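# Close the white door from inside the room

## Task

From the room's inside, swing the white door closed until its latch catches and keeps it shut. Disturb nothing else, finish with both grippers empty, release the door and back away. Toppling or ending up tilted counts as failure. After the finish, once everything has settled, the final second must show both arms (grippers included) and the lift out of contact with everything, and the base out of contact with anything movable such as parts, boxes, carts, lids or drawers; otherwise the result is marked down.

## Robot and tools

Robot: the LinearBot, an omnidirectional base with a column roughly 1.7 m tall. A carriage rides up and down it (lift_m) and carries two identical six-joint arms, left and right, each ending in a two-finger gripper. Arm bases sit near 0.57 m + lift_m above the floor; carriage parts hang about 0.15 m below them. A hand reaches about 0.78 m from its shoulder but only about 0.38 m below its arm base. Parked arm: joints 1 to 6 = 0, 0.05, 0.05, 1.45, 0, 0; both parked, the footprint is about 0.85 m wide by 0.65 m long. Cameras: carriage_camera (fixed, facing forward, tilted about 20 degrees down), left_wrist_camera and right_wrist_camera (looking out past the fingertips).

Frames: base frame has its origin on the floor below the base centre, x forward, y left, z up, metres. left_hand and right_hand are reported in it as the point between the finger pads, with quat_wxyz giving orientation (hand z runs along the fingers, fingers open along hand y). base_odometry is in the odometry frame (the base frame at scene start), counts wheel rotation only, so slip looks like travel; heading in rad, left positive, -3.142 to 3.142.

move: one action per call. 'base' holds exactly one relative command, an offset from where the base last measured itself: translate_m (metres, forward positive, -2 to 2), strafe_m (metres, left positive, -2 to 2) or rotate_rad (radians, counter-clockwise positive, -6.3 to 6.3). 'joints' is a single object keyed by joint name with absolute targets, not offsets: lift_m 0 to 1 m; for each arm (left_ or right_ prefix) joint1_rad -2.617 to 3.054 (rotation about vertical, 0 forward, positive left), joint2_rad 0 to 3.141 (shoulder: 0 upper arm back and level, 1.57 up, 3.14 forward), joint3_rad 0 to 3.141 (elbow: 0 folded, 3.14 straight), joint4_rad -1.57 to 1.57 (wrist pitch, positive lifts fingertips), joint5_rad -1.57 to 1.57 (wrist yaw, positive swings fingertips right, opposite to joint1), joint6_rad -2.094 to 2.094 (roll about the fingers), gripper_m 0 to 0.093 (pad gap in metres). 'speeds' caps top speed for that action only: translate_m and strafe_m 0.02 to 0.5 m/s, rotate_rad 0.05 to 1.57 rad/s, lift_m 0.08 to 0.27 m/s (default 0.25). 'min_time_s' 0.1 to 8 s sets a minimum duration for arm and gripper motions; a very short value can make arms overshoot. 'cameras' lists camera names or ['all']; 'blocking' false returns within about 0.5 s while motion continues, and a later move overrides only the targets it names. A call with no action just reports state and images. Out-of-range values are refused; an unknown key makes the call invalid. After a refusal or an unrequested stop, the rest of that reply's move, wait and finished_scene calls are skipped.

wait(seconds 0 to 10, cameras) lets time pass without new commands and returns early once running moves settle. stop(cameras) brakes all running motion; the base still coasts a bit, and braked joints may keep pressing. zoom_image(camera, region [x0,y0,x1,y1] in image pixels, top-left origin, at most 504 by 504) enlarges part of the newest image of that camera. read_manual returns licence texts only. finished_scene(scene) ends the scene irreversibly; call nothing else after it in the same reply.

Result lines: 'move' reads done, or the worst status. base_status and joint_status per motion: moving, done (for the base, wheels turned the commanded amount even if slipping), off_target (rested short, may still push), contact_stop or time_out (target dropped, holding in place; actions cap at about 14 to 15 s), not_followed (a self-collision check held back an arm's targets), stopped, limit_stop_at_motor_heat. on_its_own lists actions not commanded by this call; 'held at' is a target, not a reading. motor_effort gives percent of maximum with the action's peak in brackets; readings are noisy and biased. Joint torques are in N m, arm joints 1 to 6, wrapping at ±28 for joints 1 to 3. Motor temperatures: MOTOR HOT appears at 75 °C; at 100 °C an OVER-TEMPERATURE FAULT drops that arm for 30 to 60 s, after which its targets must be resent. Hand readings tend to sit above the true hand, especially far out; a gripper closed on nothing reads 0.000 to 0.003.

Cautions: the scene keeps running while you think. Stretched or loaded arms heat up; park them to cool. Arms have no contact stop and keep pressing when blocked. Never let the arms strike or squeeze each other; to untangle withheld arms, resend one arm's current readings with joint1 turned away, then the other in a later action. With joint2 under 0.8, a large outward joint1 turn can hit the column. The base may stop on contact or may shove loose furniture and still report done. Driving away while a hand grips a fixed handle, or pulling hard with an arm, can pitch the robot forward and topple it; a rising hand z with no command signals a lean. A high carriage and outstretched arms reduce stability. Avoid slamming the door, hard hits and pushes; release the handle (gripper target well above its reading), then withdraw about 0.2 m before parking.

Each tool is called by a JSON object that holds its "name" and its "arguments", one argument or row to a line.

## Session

{"name": "move", "arguments": {
  "joints": {"left_gripper_m": 0, "right_gripper_m": 0, "lift_m": 0.1},
  "cameras": ["carriage_camera"]
}}

Scene clock: 1.33 s.
Joint torques (N m): left_arm=[-0.2 4.01 5.42 -0.19 0.11 0.03] | right_arm=[-0.14 3.97 5.81 -0.31 -0.09 -0.04]
Motor temperatures (°C): left_arm=[30 34 36 30 28 30 27] | right_arm=[31 33 34 29 30 29 31]
move: done
base_odometry: x=+0.000 y=+0.000 heading=+0.000
base_status: not commanded
joint_positions: lift_m=+0.100 left_joint1_rad=-0.004 left_joint2_rad=+0.043 left_joint3_rad=+0.038 left_joint4_rad=+1.478 left_joint5_rad=-0.003 left_joint6_rad=-0.042 left_gripper_m=+0.00066 right_joint1_rad=-0.020 right_joint2_rad=+0.054 right_joint3_rad=+0.039 right_joint4_rad=+1.497 right_joint5_rad=+0.020 right_joint6_rad=+0.048 right_gripper_m=+0.00010
joint_status: all done
motor_effort: lift_m=+19(19) drive_wheels=+2(4)
left_hand: x=+0.2411 y=+0.2976 z=+1.1110 quat_wxyz=(+0.999, -0.002, +0.049, -0.023) (m; base frame)
right_hand: x=+0.2395 y=-0.3011 z=+1.1115 quat_wxyz=(+0.999, +0.011, +0.044, +0.013) (m; base frame)
pictures: carriage_camera
Images, in order (width x height): carriage_camera 672x504.

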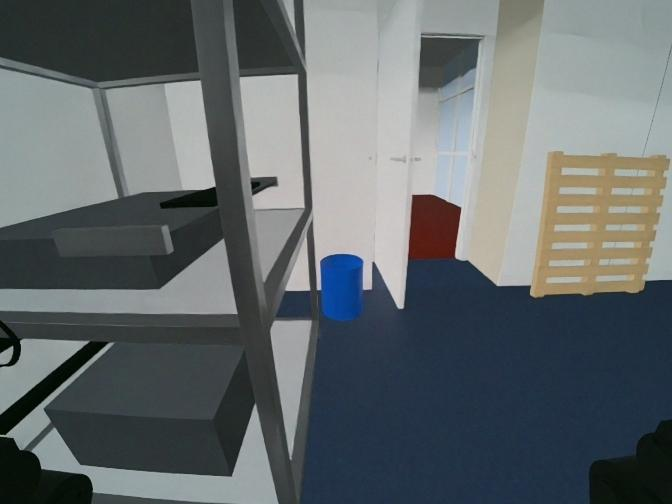

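{"name": "move", "arguments": {
  "base": {"strafe_m": -0.63}
}}

{"name": "move", "arguments": {
  "base": {"translate_m": 1.24},
  "joints": {"left_joint1_rad": -0.05, "left_joint2_rad": 2.366, "left_joint3_rad": 1.303, "left_joint4_rad": 1.063, "left_joint5_rad": 0, "left_joint6_rad": 0},
  "speeds": {"translate_m": 0.35},
  "min_time_s": 2,
  "cameras": ["carriage_camera"]
}}

Scene clock: 24.27 s.
Joint torques (N m): left_arm=[-0.25 4.04 5.49 -0.16 0.11 0.04] | right_arm=[-0.4 3.95 5.76 -0.3 -0.09 -0.04]
move: done
base_odometry: x=-0.001 y=-0.630 heading=-0.001
base_status: done
joint_positions: lift_m=+0.100 left_joint1_rad=-0.003 left_joint2_rad=+0.043 left_joint3_rad=+0.038 left_joint4_rad=+1.478 left_joint5_rad=-0.003 left_joint6_rad=-0.042 left_gripper_m=+0.00066 right_joint1_rad=-0.020 right_joint2_rad=+0.054 right_joint3_rad=+0.039 right_joint4_rad=+1.497 right_joint5_rad=+0.020 right_joint6_rad=+0.048 right_gripper_m=+0.00010
joint_status: not commanded
motor_effort: lift_m=+18(19) drive_wheels=-1(18)
left_hand: x=+0.2411 y=+0.2976 z=+1.1110 quat_wxyz=(+0.999, -0.002, +0.049, -0.022) (m; base frame)
right_hand: x=+0.2395 y=-0.3011 z=+1.1115 quat_wxyz=(+0.999, +0.011, +0.044, +0.014) (m; base frame)
pictures: none

Scene clock: 29.50 s.
Joint torques (N m): left_arm=[-0.64 -12.89 7.73 1.98 0.13 0.17] | right_arm=[-0.2 3.96 5.83 -0.3 -0.1 -0.06]
move: done
base_odometry: x=+1.239 y=-0.632 heading=-0.001
base_status: done
joint_positions: lift_m=+0.100 left_joint1_rad=-0.043 left_joint2_rad=+2.359 left_joint3_rad=+1.280 left_joint4_rad=+1.065 left_joint5_rad=-0.003 left_joint6_rad=-0.011 left_gripper_m=+0.00066 right_joint1_rad=-0.020 right_joint2_rad=+0.054 right_joint3_rad=+0.039 right_joint4_rad=+1.497 right_joint5_rad=+0.020 right_joint6_rad=+0.048 right_gripper_m=+0.00010
joint_status: all done
motor_effort: lift_m=+18(19) drive_wheels=+1(16)
left_hand: x=+0.8384 y=+0.2709 z=+0.7894 quat_wxyz=(+0.702, +0.010, +0.712, -0.018) (m; base frame)
right_hand: x=+0.2395 y=-0.3011 z=+1.1116 quat_wxyz=(+0.999, +0.011, +0.044, +0.014) (m; base frame)
pictures: carriage_camera
Images, in order (width x height): carriage_camera 672x504.

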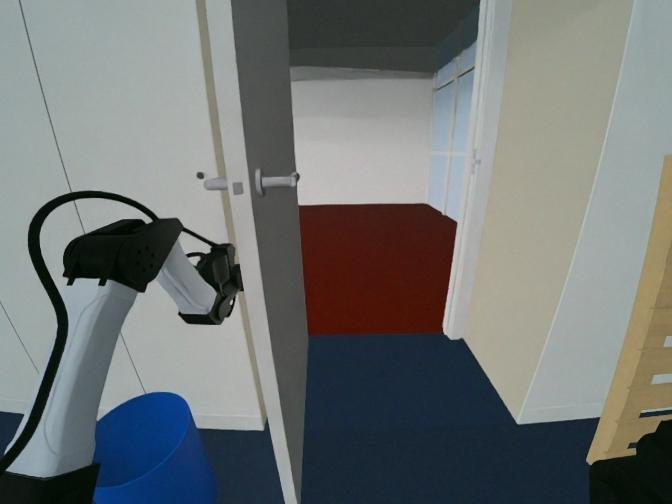

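{"name": "move", "arguments": {
  "base": {"strafe_m": -0.24},
  "joints": {"left_joint1_rad": -0.1},
  "speeds": {"strafe_m": 0.2}
}}

{"name": "move", "arguments": {
  "base": {"translate_m": 0.33},
  "joints": {"left_joint1_rad": -0.6, "left_joint2_rad": 2.776, "left_joint3_rad": 2.151, "left_joint4_rad": 0.625},
  "speeds": {"translate_m": 0.15},
  "min_time_s": 2.5,
  "cameras": ["carriage_camera"]
}}

Scene clock: 44.87 s.
Joint torques (N m): left_arm=[0.08 -12.79 7.65 1.98 0.23 0.13] | right_arm=[-0.27 3.99 5.75 -0.29 -0.09 -0.06]
Motor temperatures (°C): left_arm=[30 41 40 34 28 30 28] | right_arm=[30 34 35 29 30 29 31]
move: done
base_odometry: x=+1.239 y=-0.872 heading=-0.001
base_status: done
joint_positions: lift_m=+0.100 left_joint1_rad=-0.101 left_joint2_rad=+2.359 left_joint3_rad=+1.280 left_joint4_rad=+1.066 left_joint5_rad=-0.013 left_joint6_rad=-0.003 left_gripper_m=+0.00065 right_joint1_rad=-0.020 right_joint2_rad=+0.054 right_joint3_rad=+0.039 right_joint4_rad=+1.497 right_joint5_rad=+0.020 right_joint6_rad=+0.048 right_gripper_m=+0.00010
joint_status: all done
motor_effort: lift_m=+18(18) drive_wheels=+2(17)
left_hand: x=+0.8361 y=+0.2368 z=+0.7896 quat_wxyz=(+0.702, +0.030, +0.711, -0.032) (m; base frame)
right_hand: x=+0.2395 y=-0.3011 z=+1.1116 quat_wxyz=(+0.999, +0.011, +0.044, +0.014) (m; base frame)
pictures: none

Scene clock: 48.03 s.
Joint torques (N m): left_arm=[-0.51 -15.5 9.35 1.89 0.23 0.12] | right_arm=[-0.18 3.93 5.78 -0.3 -0.09 -0.04]
move: done
base_odometry: x=+1.569 y=-0.872 heading=-0.001
base_status: done
joint_positions: lift_m=+0.100 left_joint1_rad=-0.595 left_joint2_rad=+2.759 left_joint3_rad=+2.123 left_joint4_rad=+0.635 left_joint5_rad=-0.013 left_joint6_rad=-0.003 left_gripper_m=+0.00064 right_joint1_rad=-0.020 right_joint2_rad=+0.054 right_joint3_rad=+0.039 right_joint4_rad=+1.497 right_joint5_rad=+0.020 right_joint6_rad=+0.048 right_gripper_m=+0.00010
joint_status: all done
motor_effort: lift_m=+18(18) drive_wheels=-1(11)
left_hand: x=+0.8340 y=-0.1189 z=+0.7949 quat_wxyz=(+0.677, +0.202, +0.678, -0.204) (m; base frame)
right_hand: x=+0.2395 y=-0.3011 z=+1.1116 quat_wxyz=(+0.999, +0.011, +0.044, +0.014) (m; base frame)
pictures: carriage_camera
Images, in order (width x height): carriage_camera 672x504.

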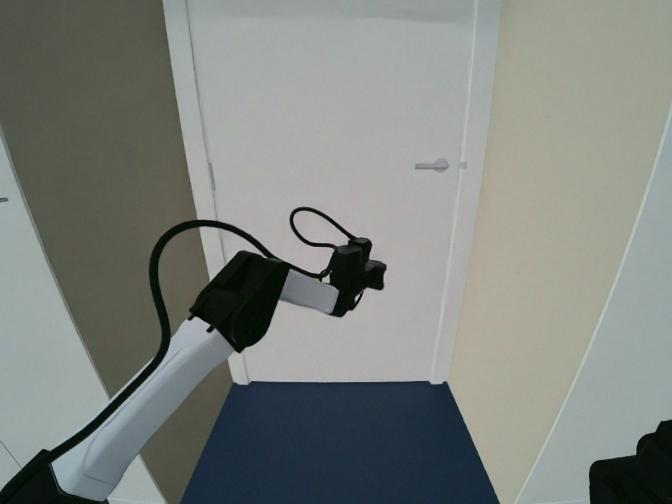

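{"name": "move", "arguments": {
  "base": {"translate_m": 0.41},
  "speeds": {"translate_m": 0.2},
  "cameras": ["carriage_camera"]
}}

{"name": "zoom_image", "arguments": {
  "camera": "carriage_camera",
  "region": [430, 100, 590, 260]
}}

{"name": "move", "arguments": {
  "base": {"translate_m": -0.5},
  "speeds": {"translate_m": 0.3},
  "cameras": ["carriage_camera"]
}}

{"name": "zoom_image", "arguments": {
  "camera": "carriage_camera",
  "region": [390, 90, 550, 250]
}}

Scene clock: 63.83 s.
Joint torques (N m): left_arm=[11.03 -15.61 9.28 2.1 -3.19 0.24] | right_arm=[-0.29 3.97 5.79 -0.29 -0.11 -0.05]
Motor temperatures (°C): left_arm=[31 50 41 35 28 30 28] | right_arm=[30 34 36 29 29 29 31]
move: done
base_odometry: x=+1.979 y=-0.873 heading=-0.002
base_status: done
joint_positions: lift_m=+0.100 left_joint1_rad=-0.745 left_joint2_rad=+2.761 left_joint3_rad=+2.123 left_joint4_rad=+0.606 left_joint5_rad=+0.283 left_joint6_rad=-0.017 left_gripper_m=+0.00064 right_joint1_rad=-0.020 right_joint2_rad=+0.054 right_joint3_rad=+0.039 right_joint4_rad=+1.497 right_joint5_rad=+0.020 right_joint6_rad=+0.048 right_gripper_m=+0.00010
joint_status: not commanded
motor_effort: lift_m=+18(18) drive_wheels=+8(12)
left_hand: x=+0.7253 y=-0.2393 z=+0.7869 quat_wxyz=(+0.602, +0.345, +0.630, -0.350) (m; base frame)
right_hand: x=+0.2395 y=-0.3011 z=+1.1116 quat_wxyz=(+0.999, +0.011, +0.044, +0.014) (m; base frame)
pictures: carriage_camera
Images, in order (width x height): carriage_camera 672x504.

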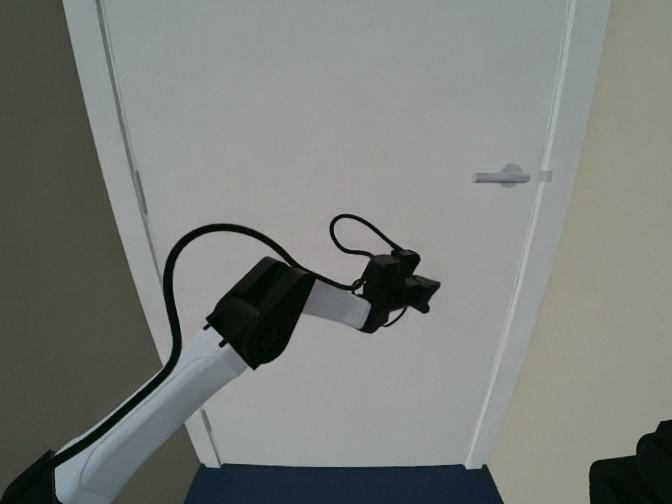

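Scaled by 3.150 from the camera's 672x504 image, which has a finer 960x720 frame.

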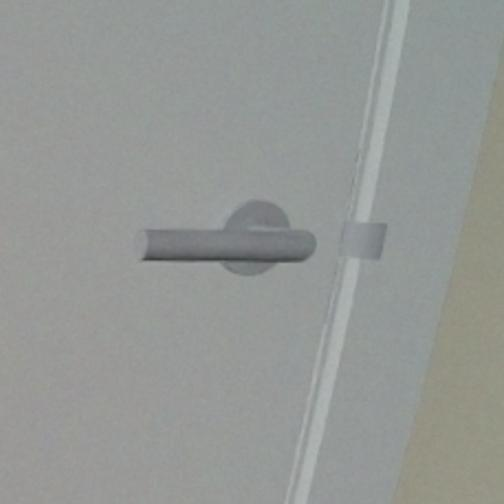

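Scene clock: 67.10 s.
Joint torques (N m): left_arm=[-0.28 -15.66 9.39 2.08 -0.05 0.15] | right_arm=[-0.13 3.96 5.78 -0.29 -0.09 -0.05]
move: done
base_odometry: x=+1.479 y=-0.872 heading=-0.002
base_status: done
joint_positions: lift_m=+0.100 left_joint1_rad=-0.597 left_joint2_rad=+2.762 left_joint3_rad=+2.124 left_joint4_rad=+0.610 left_joint5_rad=+0.015 left_joint6_rad=-0.008 left_gripper_m=+0.00064 right_joint1_rad=-0.020 right_joint2_rad=+0.054 right_joint3_rad=+0.039 right_joint4_rad=+1.496 right_joint5_rad=+0.020 right_joint6_rad=+0.048 right_gripper_m=+0.00010
joint_status: not commanded
motor_effort: lift_m=+18(18) drive_wheels=+0(19)
left_hand: x=+0.8302 y=-0.1242 z=+0.7872 quat_wxyz=(+0.664, +0.213, +0.685, -0.213) (m; base frame)
right_hand: x=+0.2398 y=-0.3011 z=+1.1116 quat_wxyz=(+0.999, +0.011, +0.045, +0.014) (m; base frame)
pictures: carriage_camera
Images, in order (width x height): carriage_camera 672x504.

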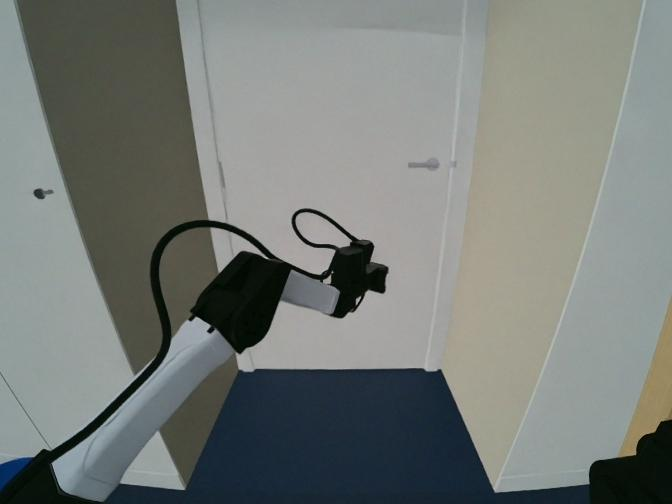

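Scaled by 3.150 from the camera's 672x504 image, which has a finer 960x720 frame.

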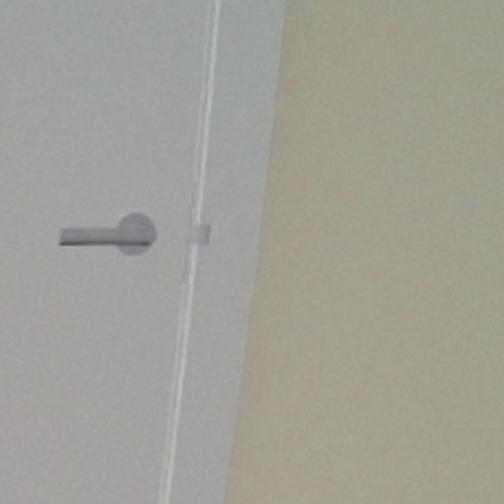

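{"name": "move", "arguments": {
  "joints": {"left_joint1_rad": 0, "left_joint2_rad": 0.05, "left_joint3_rad": 0.05, "left_joint4_rad": 1.45, "left_joint5_rad": 0, "left_joint6_rad": 0, "right_joint1_rad": 0.0, "right_joint2_rad": 2.776, "right_joint3_rad": 2.151, "right_joint4_rad": 0.625, "right_joint5_rad": 0, "right_joint6_rad": 0},
  "min_time_s": 2
}}

{"name": "move", "arguments": {
  "base": {"translate_m": 0.28},
  "speeds": {"translate_m": 0.15},
  "cameras": ["carriage_camera"]
}}

{"name": "move", "arguments": {
  "base": {"translate_m": -0.4},
  "speeds": {"translate_m": 0.3}
}}

{"name": "move", "arguments": {
  "joints": {"right_joint1_rad": 0, "right_joint2_rad": 0.05, "right_joint3_rad": 0.05, "right_joint4_rad": 1.45, "right_joint5_rad": 0, "right_joint6_rad": 0},
  "min_time_s": 1.8,
  "cameras": ["carriage_camera"]
}}

Scene clock: 88.40 s.
Joint torques (N m): left_arm=[0.39 3.15 4.49 0.05 0.03 0.13] | right_arm=[0.85 -15.47 9.94 2.27 -0.19 -0.14]
move: done
base_odometry: x=+1.479 y=-0.872 heading=-0.002
base_status: not commanded
joint_positions: lift_m=+0.100 left_joint1_rad=-0.007 left_joint2_rad=+0.057 left_joint3_rad=+0.057 left_joint4_rad=+1.434 left_joint5_rad=+0.007 left_joint6_rad=-0.008 left_gripper_m=+0.00064 right_joint1_rad=-0.009 right_joint2_rad=+2.769 right_joint3_rad=+2.125 right_joint4_rad=+0.625 right_joint5_rad=+0.012 right_joint6_rad=+0.008 right_gripper_m=+0.00010
joint_status: all done
motor_effort: lift_m=+18(18) drive_wheels=+3(4)
left_hand: x=+0.2502 y=+0.2958 z=+1.1150 quat_wxyz=(+0.998, +0.003, +0.068, -0.008) (m; base frame)
right_hand: x=+0.9609 y=-0.3057 z=+0.7869 quat_wxyz=(+0.701, +0.010, +0.713, -0.004) (m; base frame)
pictures: none

Scene clock: 91.10 s.
Joint torques (N m): left_arm=[0.35 3.43 5.11 -0.06 -0.01 0.14] | right_arm=[-1.44 -17.07 21.7 -1 -0.82 -0.14]
move: contact_stop
base_odometry: x=+1.748 y=-0.873 heading=-0.004
base_status: translate_m contact_stop (by the wheels' count: +0.268 of +0.280)
joint_positions: lift_m=+0.100 left_joint1_rad=-0.006 left_joint2_rad=+0.054 left_joint3_rad=+0.052 left_joint4_rad=+1.446 left_joint5_rad=+0.007 left_joint6_rad=-0.008 left_gripper_m=+0.00064 right_joint1_rad=+0.014 right_joint2_rad=+2.792 right_joint3_rad=+1.997 right_joint4_rad=+0.918 right_joint5_rad=+0.079 right_joint6_rad=+0.008 right_gripper_m=+0.00010
joint_status: not commanded
motor_effort: lift_m=+18(18) drive_wheels=+18(67)
left_hand: x=+0.2480 y=+0.2958 z=+1.1140 quat_wxyz=(+0.998, +0.003, +0.063, -0.007) (m; base frame)
right_hand: x=+0.9433 y=-0.3004 z=+0.7824 quat_wxyz=(+0.749, +0.027, +0.662, -0.018) (m; base frame)
pictures: carriage_camera
Images, in order (width x height): carriage_camera 672x504.

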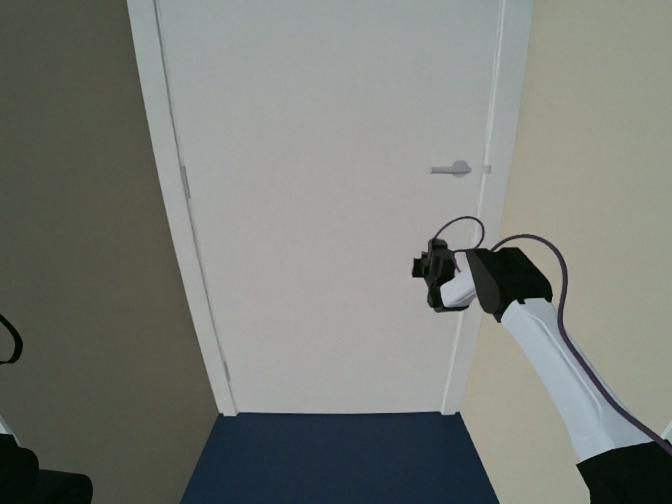

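not run: a stop that you did not command came earlier in this reply.

not run: a stop that you did not command came earlier in this reply.

Firm push held solid. Back off, park, and finish.

{"name": "move", "arguments": {
  "base": {"translate_m": -0.35},
  "speeds": {"translate_m": 0.25}
}}

{"name": "move", "arguments": {
  "joints": {"right_joint1_rad": 0, "right_joint2_rad": 0.05, "right_joint3_rad": 0.05, "right_joint4_rad": 1.45, "right_joint5_rad": 0, "right_joint6_rad": 0},
  "min_time_s": 1.5,
  "cameras": ["carriage_camera"]
}}

{"name": "finished_scene", "arguments": {
  "scene": 2
}}

Scene clock: 100.20 s.
Joint torques (N m): left_arm=[0.32 3.38 5.08 -0.07 0.03 0.18] | right_arm=[-0.59 -17.57 9.57 2.2 -0.19 -0.13]
Motor temperatures (°C): left_arm=[30 47 43 35 28 30 28] | right_arm=[30 42 40 30 30 29 31]
move: done
base_odometry: x=+1.398 y=-0.872 heading=-0.004
base_status: done
joint_positions: lift_m=+0.100 left_joint1_rad=-0.006 left_joint2_rad=+0.054 left_joint3_rad=+0.052 left_joint4_rad=+1.446 left_joint5_rad=+0.007 left_joint6_rad=-0.008 left_gripper_m=+0.00064 right_joint1_rad=+0.005 right_joint2_rad=+2.792 right_joint3_rad=+2.129 right_joint4_rad=+0.631 right_joint5_rad=+0.013 right_joint6_rad=+0.008 right_gripper_m=+0.00010
joint_status: not commanded
motor_effort: lift_m=+18(18) drive_wheels=-1(17)
left_hand: x=+0.2480 y=+0.2958 z=+1.1140 quat_wxyz=(+0.998, +0.003, +0.063, -0.007) (m; base frame)
right_hand: x=+0.9611 y=-0.2955 z=+0.7734 quat_wxyz=(+0.696, +0.005, +0.718, +0.000) (m; base frame)
pictures: none

Scene clock: 102.07 s.
Joint torques (N m): left_arm=[0.24 3.36 5.04 -0.06 0 0.16] | right_arm=[-0.66 3.08 4.77 -0.03 -0.17 -0.14]
move: done
base_odometry: x=+1.398 y=-0.872 heading=-0.004
base_status: not commanded
joint_positions: lift_m=+0.100 left_joint1_rad=-0.006 left_joint2_rad=+0.054 left_joint3_rad=+0.052 left_joint4_rad=+1.446 left_joint5_rad=+0.007 left_joint6_rad=-0.008 left_gripper_m=+0.00064 right_joint1_rad=+0.005 right_joint2_rad=+0.057 right_joint3_rad=+0.058 right_joint4_rad=+1.438 right_joint5_rad=+0.011 right_joint6_rad=+0.008 right_gripper_m=+0.00010
joint_status: all done
motor_effort: lift_m=+18(18) drive_wheels=-1(6)
left_hand: x=+0.2479 y=+0.2958 z=+1.1140 quat_wxyz=(+0.998, +0.003, +0.063, -0.007) (m; base frame)
right_hand: x=+0.2491 y=-0.2989 z=+1.1154 quat_wxyz=(+0.998, +0.006, +0.066, +0.006) (m; base frame)
pictures: carriage_camera
Images, in order (width x height): carriage_camera 672x504.

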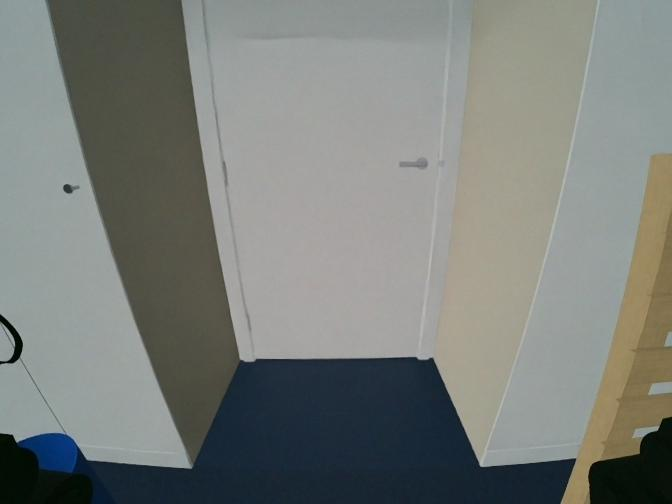

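The scene is finished: the task was done.


## Next scene

The same job, from a new start.

{"name": "move", "arguments": {
  "joints": {"left_gripper_m": 0, "right_gripper_m": 0, "lift_m": 0.1},
  "cameras": ["carriage_camera"]
}}

Scene clock: 1.33 s.
Joint torques (N m): left_arm=[-0.12 3.84 5.52 -0.11 0.08 0.03] | right_arm=[-0.12 3.86 6.09 -0.2 -0.1 -0.05]
Motor temperatures (°C): left_arm=[30 33 34 29 28 30 27] | right_arm=[30 32 33 28 29 29 31]
move: done
base_odometry: x=+0.000 y=+0.000 heading=+0.000
base_status: not commanded
joint_positions: lift_m=+0.100 left_joint1_rad=-0.008 left_joint2_rad=+0.051 left_joint3_rad=+0.041 left_joint4_rad=+1.440 left_joint5_rad=+0.011 left_joint6_rad=+0.011 left_gripper_m=+0.00066 right_joint1_rad=+0.018 right_joint2_rad=+0.067 right_joint3_rad=+0.063 right_joint4_rad=+1.446 right_joint5_rad=+0.039 right_joint6_rad=-0.006 right_gripper_m=+0.00010
joint_status: all done
motor_effort: lift_m=+19(19) drive_wheels=+1(4)
left_hand: x=+0.2522 y=+0.2949 z=+1.1105 quat_wxyz=(+0.997, +0.006, +0.071, +0.001) (m; base frame)
right_hand: x=+0.2488 y=-0.3033 z=+1.1165 quat_wxyz=(+0.998, +0.018, +0.064, +0.005) (m; base frame)
pictures: carriage_camera
Images, in order (width x height): carriage_camera 672x504.

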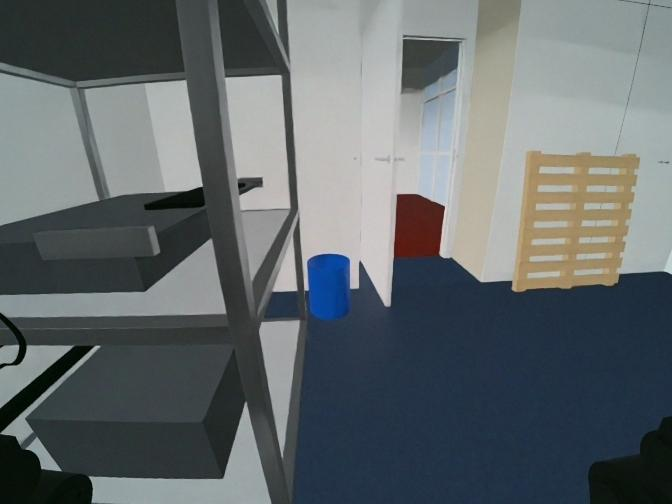

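{"name": "move", "arguments": {
  "base": {"rotate_rad": 0.05}
}}

{"name": "move", "arguments": {
  "base": {"strafe_m": -0.63},
  "cameras": ["carriage_camera"]
}}

Scene clock: 9.60 s.
Joint torques (N m): left_arm=[-0.05 3.99 5.68 -0.08 0.11 0.07] | right_arm=[-0.16 3.81 6.08 -0.2 -0.11 -0.06]
move: done
base_odometry: x=+0.000 y=+0.000 heading=+0.050
base_status: done
joint_positions: lift_m=+0.100 left_joint1_rad=-0.008 left_joint2_rad=+0.051 left_joint3_rad=+0.041 left_joint4_rad=+1.440 left_joint5_rad=+0.011 left_joint6_rad=+0.011 left_gripper_m=+0.00066 right_joint1_rad=+0.018 right_joint2_rad=+0.067 right_joint3_rad=+0.063 right_joint4_rad=+1.446 right_joint5_rad=+0.039 right_joint6_rad=-0.006 right_gripper_m=+0.00010
joint_status: not commanded
motor_effort: lift_m=+19(19) drive_wheels=-1(8)
left_hand: x=+0.2522 y=+0.2949 z=+1.1105 quat_wxyz=(+0.997, +0.006, +0.071, +0.001) (m; base frame)
right_hand: x=+0.2488 y=-0.3033 z=+1.1165 quat_wxyz=(+0.998, +0.018, +0.064, +0.005) (m; base frame)
pictures: none

Scene clock: 13.13 s.
Joint torques (N m): left_arm=[-0.28 3.82 5.42 -0.11 0.11 0.06] | right_arm=[-0.14 3.85 6.02 -0.2 -0.11 -0.03]
move: done
base_odometry: x=+0.031 y=-0.629 heading=+0.049
base_status: done
joint_positions: lift_m=+0.100 left_joint1_rad=-0.007 left_joint2_rad=+0.051 left_joint3_rad=+0.041 left_joint4_rad=+1.440 left_joint5_rad=+0.011 left_joint6_rad=+0.011 left_gripper_m=+0.00066 right_joint1_rad=+0.019 right_joint2_rad=+0.067 right_joint3_rad=+0.063 right_joint4_rad=+1.446 right_joint5_rad=+0.039 right_joint6_rad=-0.006 right_gripper_m=+0.00010
joint_status: not commanded
motor_effort: lift_m=+19(19) drive_wheels=-1(17)
left_hand: x=+0.2522 y=+0.2949 z=+1.1105 quat_wxyz=(+0.997, +0.006, +0.071, +0.001) (m; base frame)
right_hand: x=+0.2488 y=-0.3032 z=+1.1165 quat_wxyz=(+0.998, +0.018, +0.064, +0.005) (m; base frame)
pictures: carriage_camera
Images, in order (width x height): carriage_camera 672x504.

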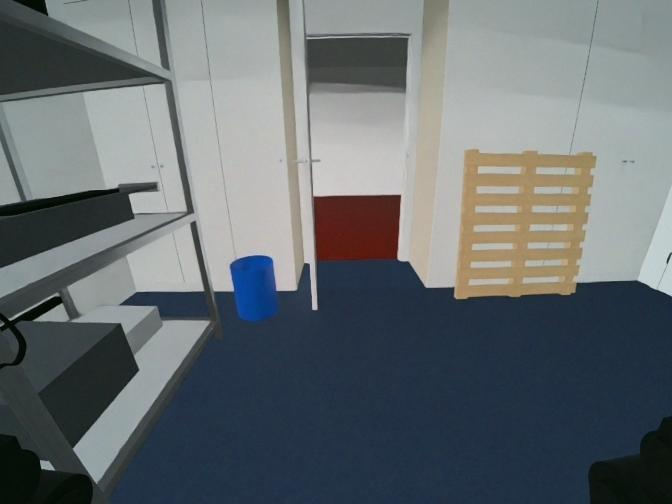

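{"name": "move", "arguments": {
  "base": {"translate_m": 1.2},
  "joints": {"left_joint1_rad": -0.02, "left_joint2_rad": 2.366, "left_joint3_rad": 1.303, "left_joint4_rad": 1.063, "left_joint5_rad": 0, "left_joint6_rad": 0},
  "speeds": {"translate_m": 0.35},
  "min_time_s": 2,
  "cameras": ["carriage_camera"]
}}

{"name": "move", "arguments": {
  "base": {"strafe_m": -0.23},
  "joints": {"left_joint1_rad": -0.1},
  "speeds": {"strafe_m": 0.2},
  "cameras": ["carriage_camera"]
}}

{"name": "move", "arguments": {
  "base": {"translate_m": 0.35},
  "joints": {"left_joint1_rad": -0.6, "left_joint2_rad": 2.776, "left_joint3_rad": 2.151, "left_joint4_rad": 0.625},
  "speeds": {"translate_m": 0.13},
  "min_time_s": 3,
  "cameras": ["carriage_camera"]
}}

Scene clock: 32.40 s.
Joint torques (N m): left_arm=[-0.68 -12.46 7.79 1.99 -0.03 -0.08] | right_arm=[-0.13 3.82 6.04 -0.2 -0.1 -0.05]
move: done
base_odometry: x=+1.229 y=-0.571 heading=+0.049
base_status: done
joint_positions: lift_m=+0.100 left_joint1_rad=-0.012 left_joint2_rad=+2.360 left_joint3_rad=+1.279 left_joint4_rad=+1.063 left_joint5_rad=+0.011 left_joint6_rad=+0.011 left_gripper_m=+0.00066 right_joint1_rad=+0.019 right_joint2_rad=+0.067 right_joint3_rad=+0.063 right_joint4_rad=+1.446 right_joint5_rad=+0.039 right_joint6_rad=-0.006 right_gripper_m=+0.00010
joint_status: all done
motor_effort: lift_m=+18(19) drive_wheels=-1(16)
left_hand: x=+0.8387 y=+0.2875 z=+0.7880 quat_wxyz=(+0.701, +0.012, +0.713, -0.005) (m; base frame)
right_hand: x=+0.2488 y=-0.3032 z=+1.1166 quat_wxyz=(+0.998, +0.018, +0.064, +0.005) (m; base frame)
pictures: carriage_camera
Images, in order (width x height): carriage_camera 672x504.

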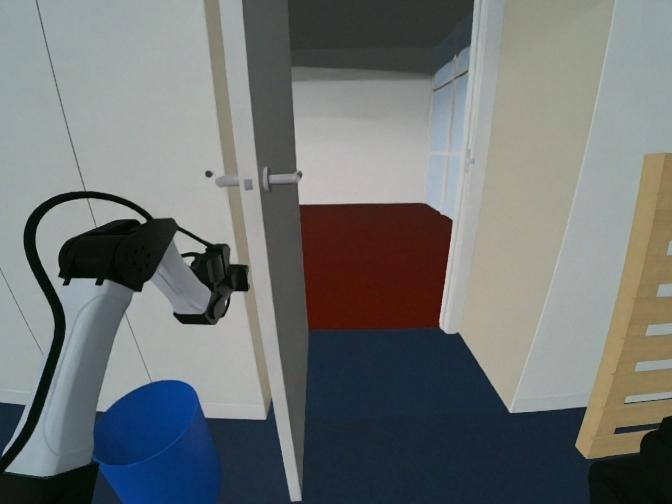

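Scene clock: 34.63 s.
Joint torques (N m): left_arm=[-0.23 -12.64 7.72 2.02 0.22 0.01] | right_arm=[-0.02 3.79 6.06 -0.2 -0.11 -0.05]
move: done
base_odometry: x=+1.241 y=-0.801 heading=+0.049
base_status: done
joint_positions: lift_m=+0.100 left_joint1_rad=-0.101 left_joint2_rad=+2.360 left_joint3_rad=+1.279 left_joint4_rad=+1.062 left_joint5_rad=-0.013 left_joint6_rad=+0.003 left_gripper_m=+0.00064 right_joint1_rad=+0.019 right_joint2_rad=+0.067 right_joint3_rad=+0.063 right_joint4_rad=+1.446 right_joint5_rad=+0.039 right_joint6_rad=-0.006 right_gripper_m=+0.00010
joint_status: all done
motor_effort: lift_m=+18(18) drive_wheels=-1(15)
left_hand: x=+0.8358 y=+0.2366 z=+0.7875 quat_wxyz=(+0.700, +0.032, +0.713, -0.030) (m; base frame)
right_hand: x=+0.2488 y=-0.3032 z=+1.1166 quat_wxyz=(+0.998, +0.018, +0.064, +0.005) (m; base frame)
pictures: carriage_camera
Images, in order (width x height): carriage_camera 672x504.

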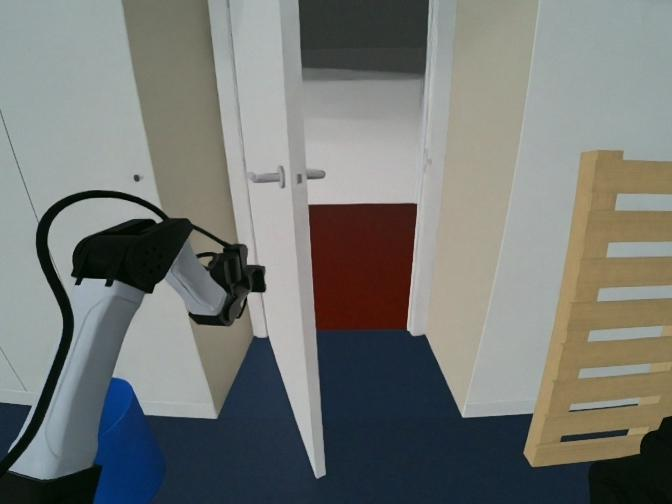

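Scene clock: 38.20 s.
Joint torques (N m): left_arm=[-0.64 -15.51 9.46 1.91 0.25 0.01] | right_arm=[-0.24 3.79 6.06 -0.2 -0.1 -0.06]
Motor temperatures (°C): left_arm=[30 38 38 32 28 30 28] | right_arm=[30 33 34 28 29 29 31]
move: done
base_odometry: x=+1.590 y=-0.784 heading=+0.049
base_status: done
joint_positions: lift_m=+0.100 left_joint1_rad=-0.593 left_joint2_rad=+2.762 left_joint3_rad=+2.122 left_joint4_rad=+0.633 left_joint5_rad=-0.013 left_joint6_rad=+0.003 left_gripper_m=+0.00064 right_joint1_rad=+0.019 right_joint2_rad=+0.067 right_joint3_rad=+0.063 right_joint4_rad=+1.446 right_joint5_rad=+0.039 right_joint6_rad=-0.006 right_gripper_m=+0.00010
joint_status: all done
motor_effort: lift_m=+18(18) drive_wheels=-1(14)
left_hand: x=+0.8347 y=-0.1176 z=+0.7919 quat_wxyz=(+0.675, +0.204, +0.680, -0.200) (m; base frame)
right_hand: x=+0.2488 y=-0.3032 z=+1.1166 quat_wxyz=(+0.998, +0.018, +0.064, +0.005) (m; base frame)
pictures: carriage_camera
Images, in order (width x height): carriage_camera 672x504.

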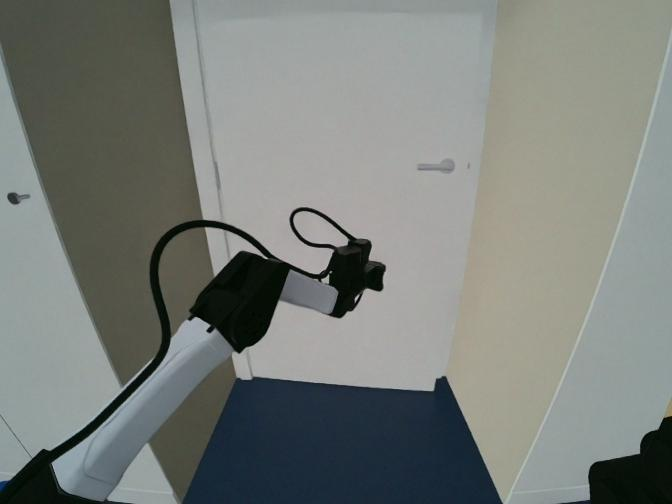

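{"name": "move", "arguments": {
  "joints": {"left_joint1_rad": 0, "left_joint2_rad": 0.05, "left_joint3_rad": 0.05, "left_joint4_rad": 1.45, "left_joint5_rad": 0, "left_joint6_rad": 0, "right_joint1_rad": 0.0, "right_joint2_rad": 2.776, "right_joint3_rad": 2.151, "right_joint4_rad": 0.625, "right_joint5_rad": 0, "right_joint6_rad": 0},
  "min_time_s": 2,
  "cameras": ["carriage_camera"]
}}

{"name": "move", "arguments": {
  "base": {"translate_m": 0.28},
  "speeds": {"translate_m": 0.13},
  "cameras": ["carriage_camera"]
}}

{"name": "zoom_image", "arguments": {
  "camera": "carriage_camera",
  "region": [410, 90, 570, 250]
}}

Scene clock: 51.73 s.
Joint torques (N m): left_arm=[0.34 3.18 4.59 0.07 0.23 0.03] | right_arm=[-0.99 -15.15 10.32 2.22 -0.2 0.02]
Motor temperatures (°C): left_arm=[30 43 39 33 28 30 28] | right_arm=[30 34 35 29 29 29 31]
move: done
base_odometry: x=+1.590 y=-0.784 heading=+0.049
base_status: not commanded
joint_positions: lift_m=+0.100 left_joint1_rad=-0.006 left_joint2_rad=+0.057 left_joint3_rad=+0.057 left_joint4_rad=+1.434 left_joint5_rad=-0.010 left_joint6_rad=+0.003 left_gripper_m=+0.00064 right_joint1_rad=+0.009 right_joint2_rad=+2.768 right_joint3_rad=+2.124 right_joint4_rad=+0.625 right_joint5_rad=+0.014 right_joint6_rad=-0.006 right_gripper_m=+0.00010
joint_status: all done
motor_effort: lift_m=+18(18) drive_wheels=-2(6)
left_hand: x=+0.2503 y=+0.2987 z=+1.1149 quat_wxyz=(+0.998, -0.005, +0.068, -0.001) (m; base frame)
right_hand: x=+0.9609 y=-0.2926 z=+0.7868 quat_wxyz=(+0.701, -0.001, +0.714, -0.004) (m; base frame)
pictures: carriage_camera
Images, in order (width x height): carriage_camera 672x504.

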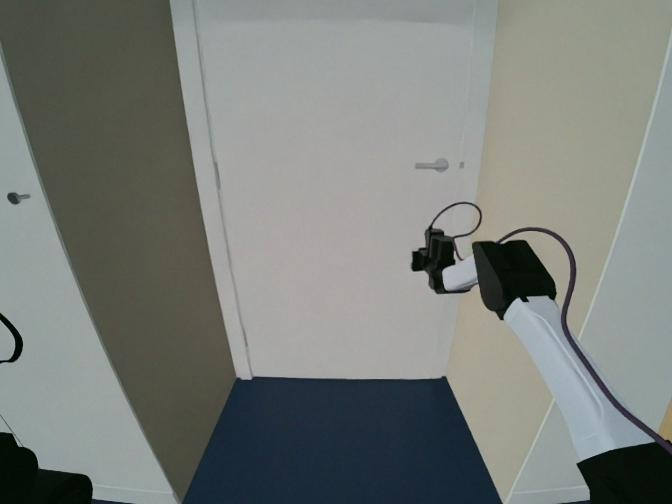

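Scene clock: 54.30 s.
Joint torques (N m): left_arm=[-0.08 3.51 5 -0.05 0.19 0.01] | right_arm=[-1.4 -18.33 24.05 -2.04 0.05 0.02]
move: contact_stop
base_odometry: x=+1.814 y=-0.773 heading=+0.046
base_status: translate_m contact_stop (by the wheels' count: +0.224 of +0.280)
joint_positions: lift_m=+0.100 left_joint1_rad=-0.003 left_joint2_rad=+0.053 left_joint3_rad=+0.052 left_joint4_rad=+1.448 left_joint5_rad=-0.006 left_joint6_rad=+0.003 left_gripper_m=+0.00064 right_joint1_rad=+0.016 right_joint2_rad=+2.811 right_joint3_rad=+1.975 right_joint4_rad=+1.006 right_joint5_rad=-0.014 right_joint6_rad=-0.005 right_gripper_m=+0.00010
joint_status: not commanded
motor_effort: lift_m=+17(18) drive_wheels=+21(81)
left_hand: x=+0.2470 y=+0.2982 z=+1.1140 quat_wxyz=(+0.998, -0.003, +0.062, +0.000) (m; base frame)
right_hand: x=+0.9379 y=-0.2830 z=+0.7805 quat_wxyz=(+0.765, -0.012, +0.644, +0.009) (m; base frame)
pictures: carriage_camera
Images, in order (width x height): carriage_camera 672x504.

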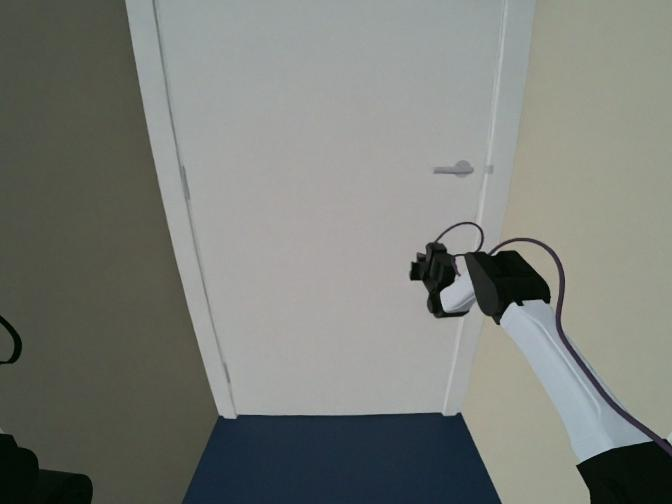

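Scaled by 3.150 from the camera's 672x504 image, which has a finer 960x720 frame.

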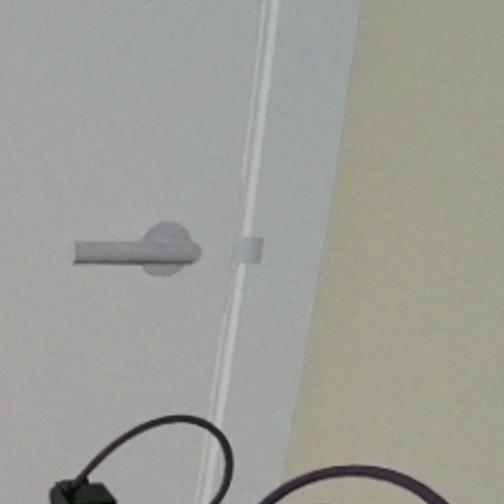

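{"name": "move", "arguments": {
  "base": {"translate_m": -0.35},
  "speeds": {"translate_m": 0.25}
}}

{"name": "move", "arguments": {
  "joints": {"right_joint1_rad": 0, "right_joint2_rad": 0.05, "right_joint3_rad": 0.05, "right_joint4_rad": 1.45, "right_joint5_rad": 0, "right_joint6_rad": 0},
  "min_time_s": 1.5,
  "cameras": ["carriage_camera"]
}}

{"name": "zoom_image", "arguments": {
  "camera": "carriage_camera",
  "region": [370, 90, 530, 250]
}}

Scene clock: 64.00 s.
Joint torques (N m): left_arm=[0.08 3.54 5.05 -0.13 0.19 0] | right_arm=[-0.57 -19.02 9.74 2.24 0.04 0.04]
Motor temperatures (°C): left_arm=[30 40 39 32 28 30 28] | right_arm=[30 48 40 31 29 29 31]
move: done
base_odometry: x=+1.464 y=-0.789 heading=+0.046
base_status: done
joint_positions: lift_m=+0.100 left_joint1_rad=-0.003 left_joint2_rad=+0.053 left_joint3_rad=+0.052 left_joint4_rad=+1.449 left_joint5_rad=-0.006 left_joint6_rad=+0.003 left_gripper_m=+0.00064 right_joint1_rad=+0.006 right_joint2_rad=+2.811 right_joint3_rad=+2.130 right_joint4_rad=+0.630 right_joint5_rad=-0.012 right_joint6_rad=-0.005 right_gripper_m=+0.00010
joint_status: not commanded
motor_effort: lift_m=+18(18) drive_wheels=-2(19)
left_hand: x=+0.2469 y=+0.2982 z=+1.1140 quat_wxyz=(+0.998, -0.003, +0.061, +0.000) (m; base frame)
right_hand: x=+0.9606 y=-0.2909 z=+0.7598 quat_wxyz=(+0.689, -0.008, +0.725, +0.004) (m; base frame)
pictures: none

Scene clock: 65.87 s.
Joint torques (N m): left_arm=[0.05 3.51 5.05 -0.1 0.15 0] | right_arm=[-0.59 3.07 4.93 -0.05 0.05 0.03]
move: done
base_odometry: x=+1.464 y=-0.789 heading=+0.046
base_status: not commanded
joint_positions: lift_m=+0.100 left_joint1_rad=-0.003 left_joint2_rad=+0.053 left_joint3_rad=+0.052 left_joint4_rad=+1.449 left_joint5_rad=-0.006 left_joint6_rad=+0.003 left_gripper_m=+0.00064 right_joint1_rad=+0.006 right_joint2_rad=+0.057 right_joint3_rad=+0.059 right_joint4_rad=+1.438 right_joint5_rad=-0.012 right_joint6_rad=-0.005 right_gripper_m=+0.00010
joint_status: all done
motor_effort: lift_m=+18(18) drive_wheels=-1(5)
left_hand: x=+0.2469 y=+0.2982 z=+1.1140 quat_wxyz=(+0.998, -0.003, +0.061, +0.000) (m; base frame)
right_hand: x=+0.2488 y=-0.2949 z=+1.1155 quat_wxyz=(+0.998, -0.006, +0.065, +0.001) (m; base frame)
pictures: carriage_camera
Images, in order (width x height): carriage_camera 672x504.

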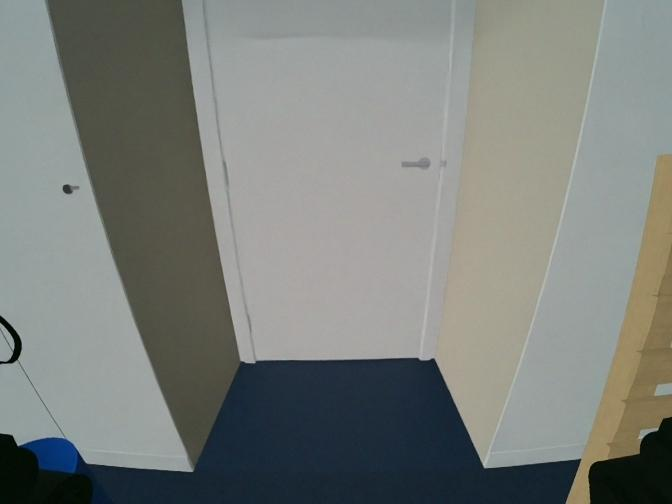

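Scaled by 3.150 from the camera's 672x504 image, which has a finer 960x720 frame.

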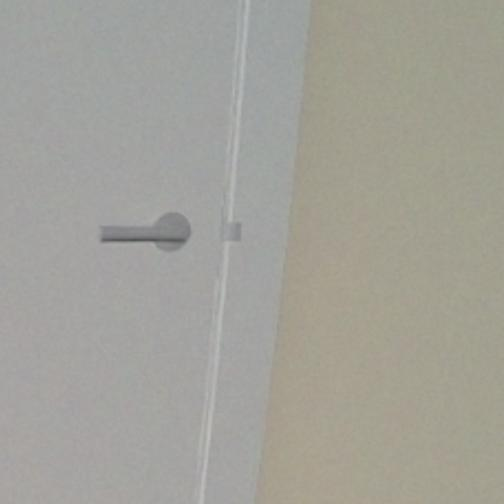

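{"name": "finished_scene", "arguments": {
  "scene": 3
}}

The scene is finished: the task was done.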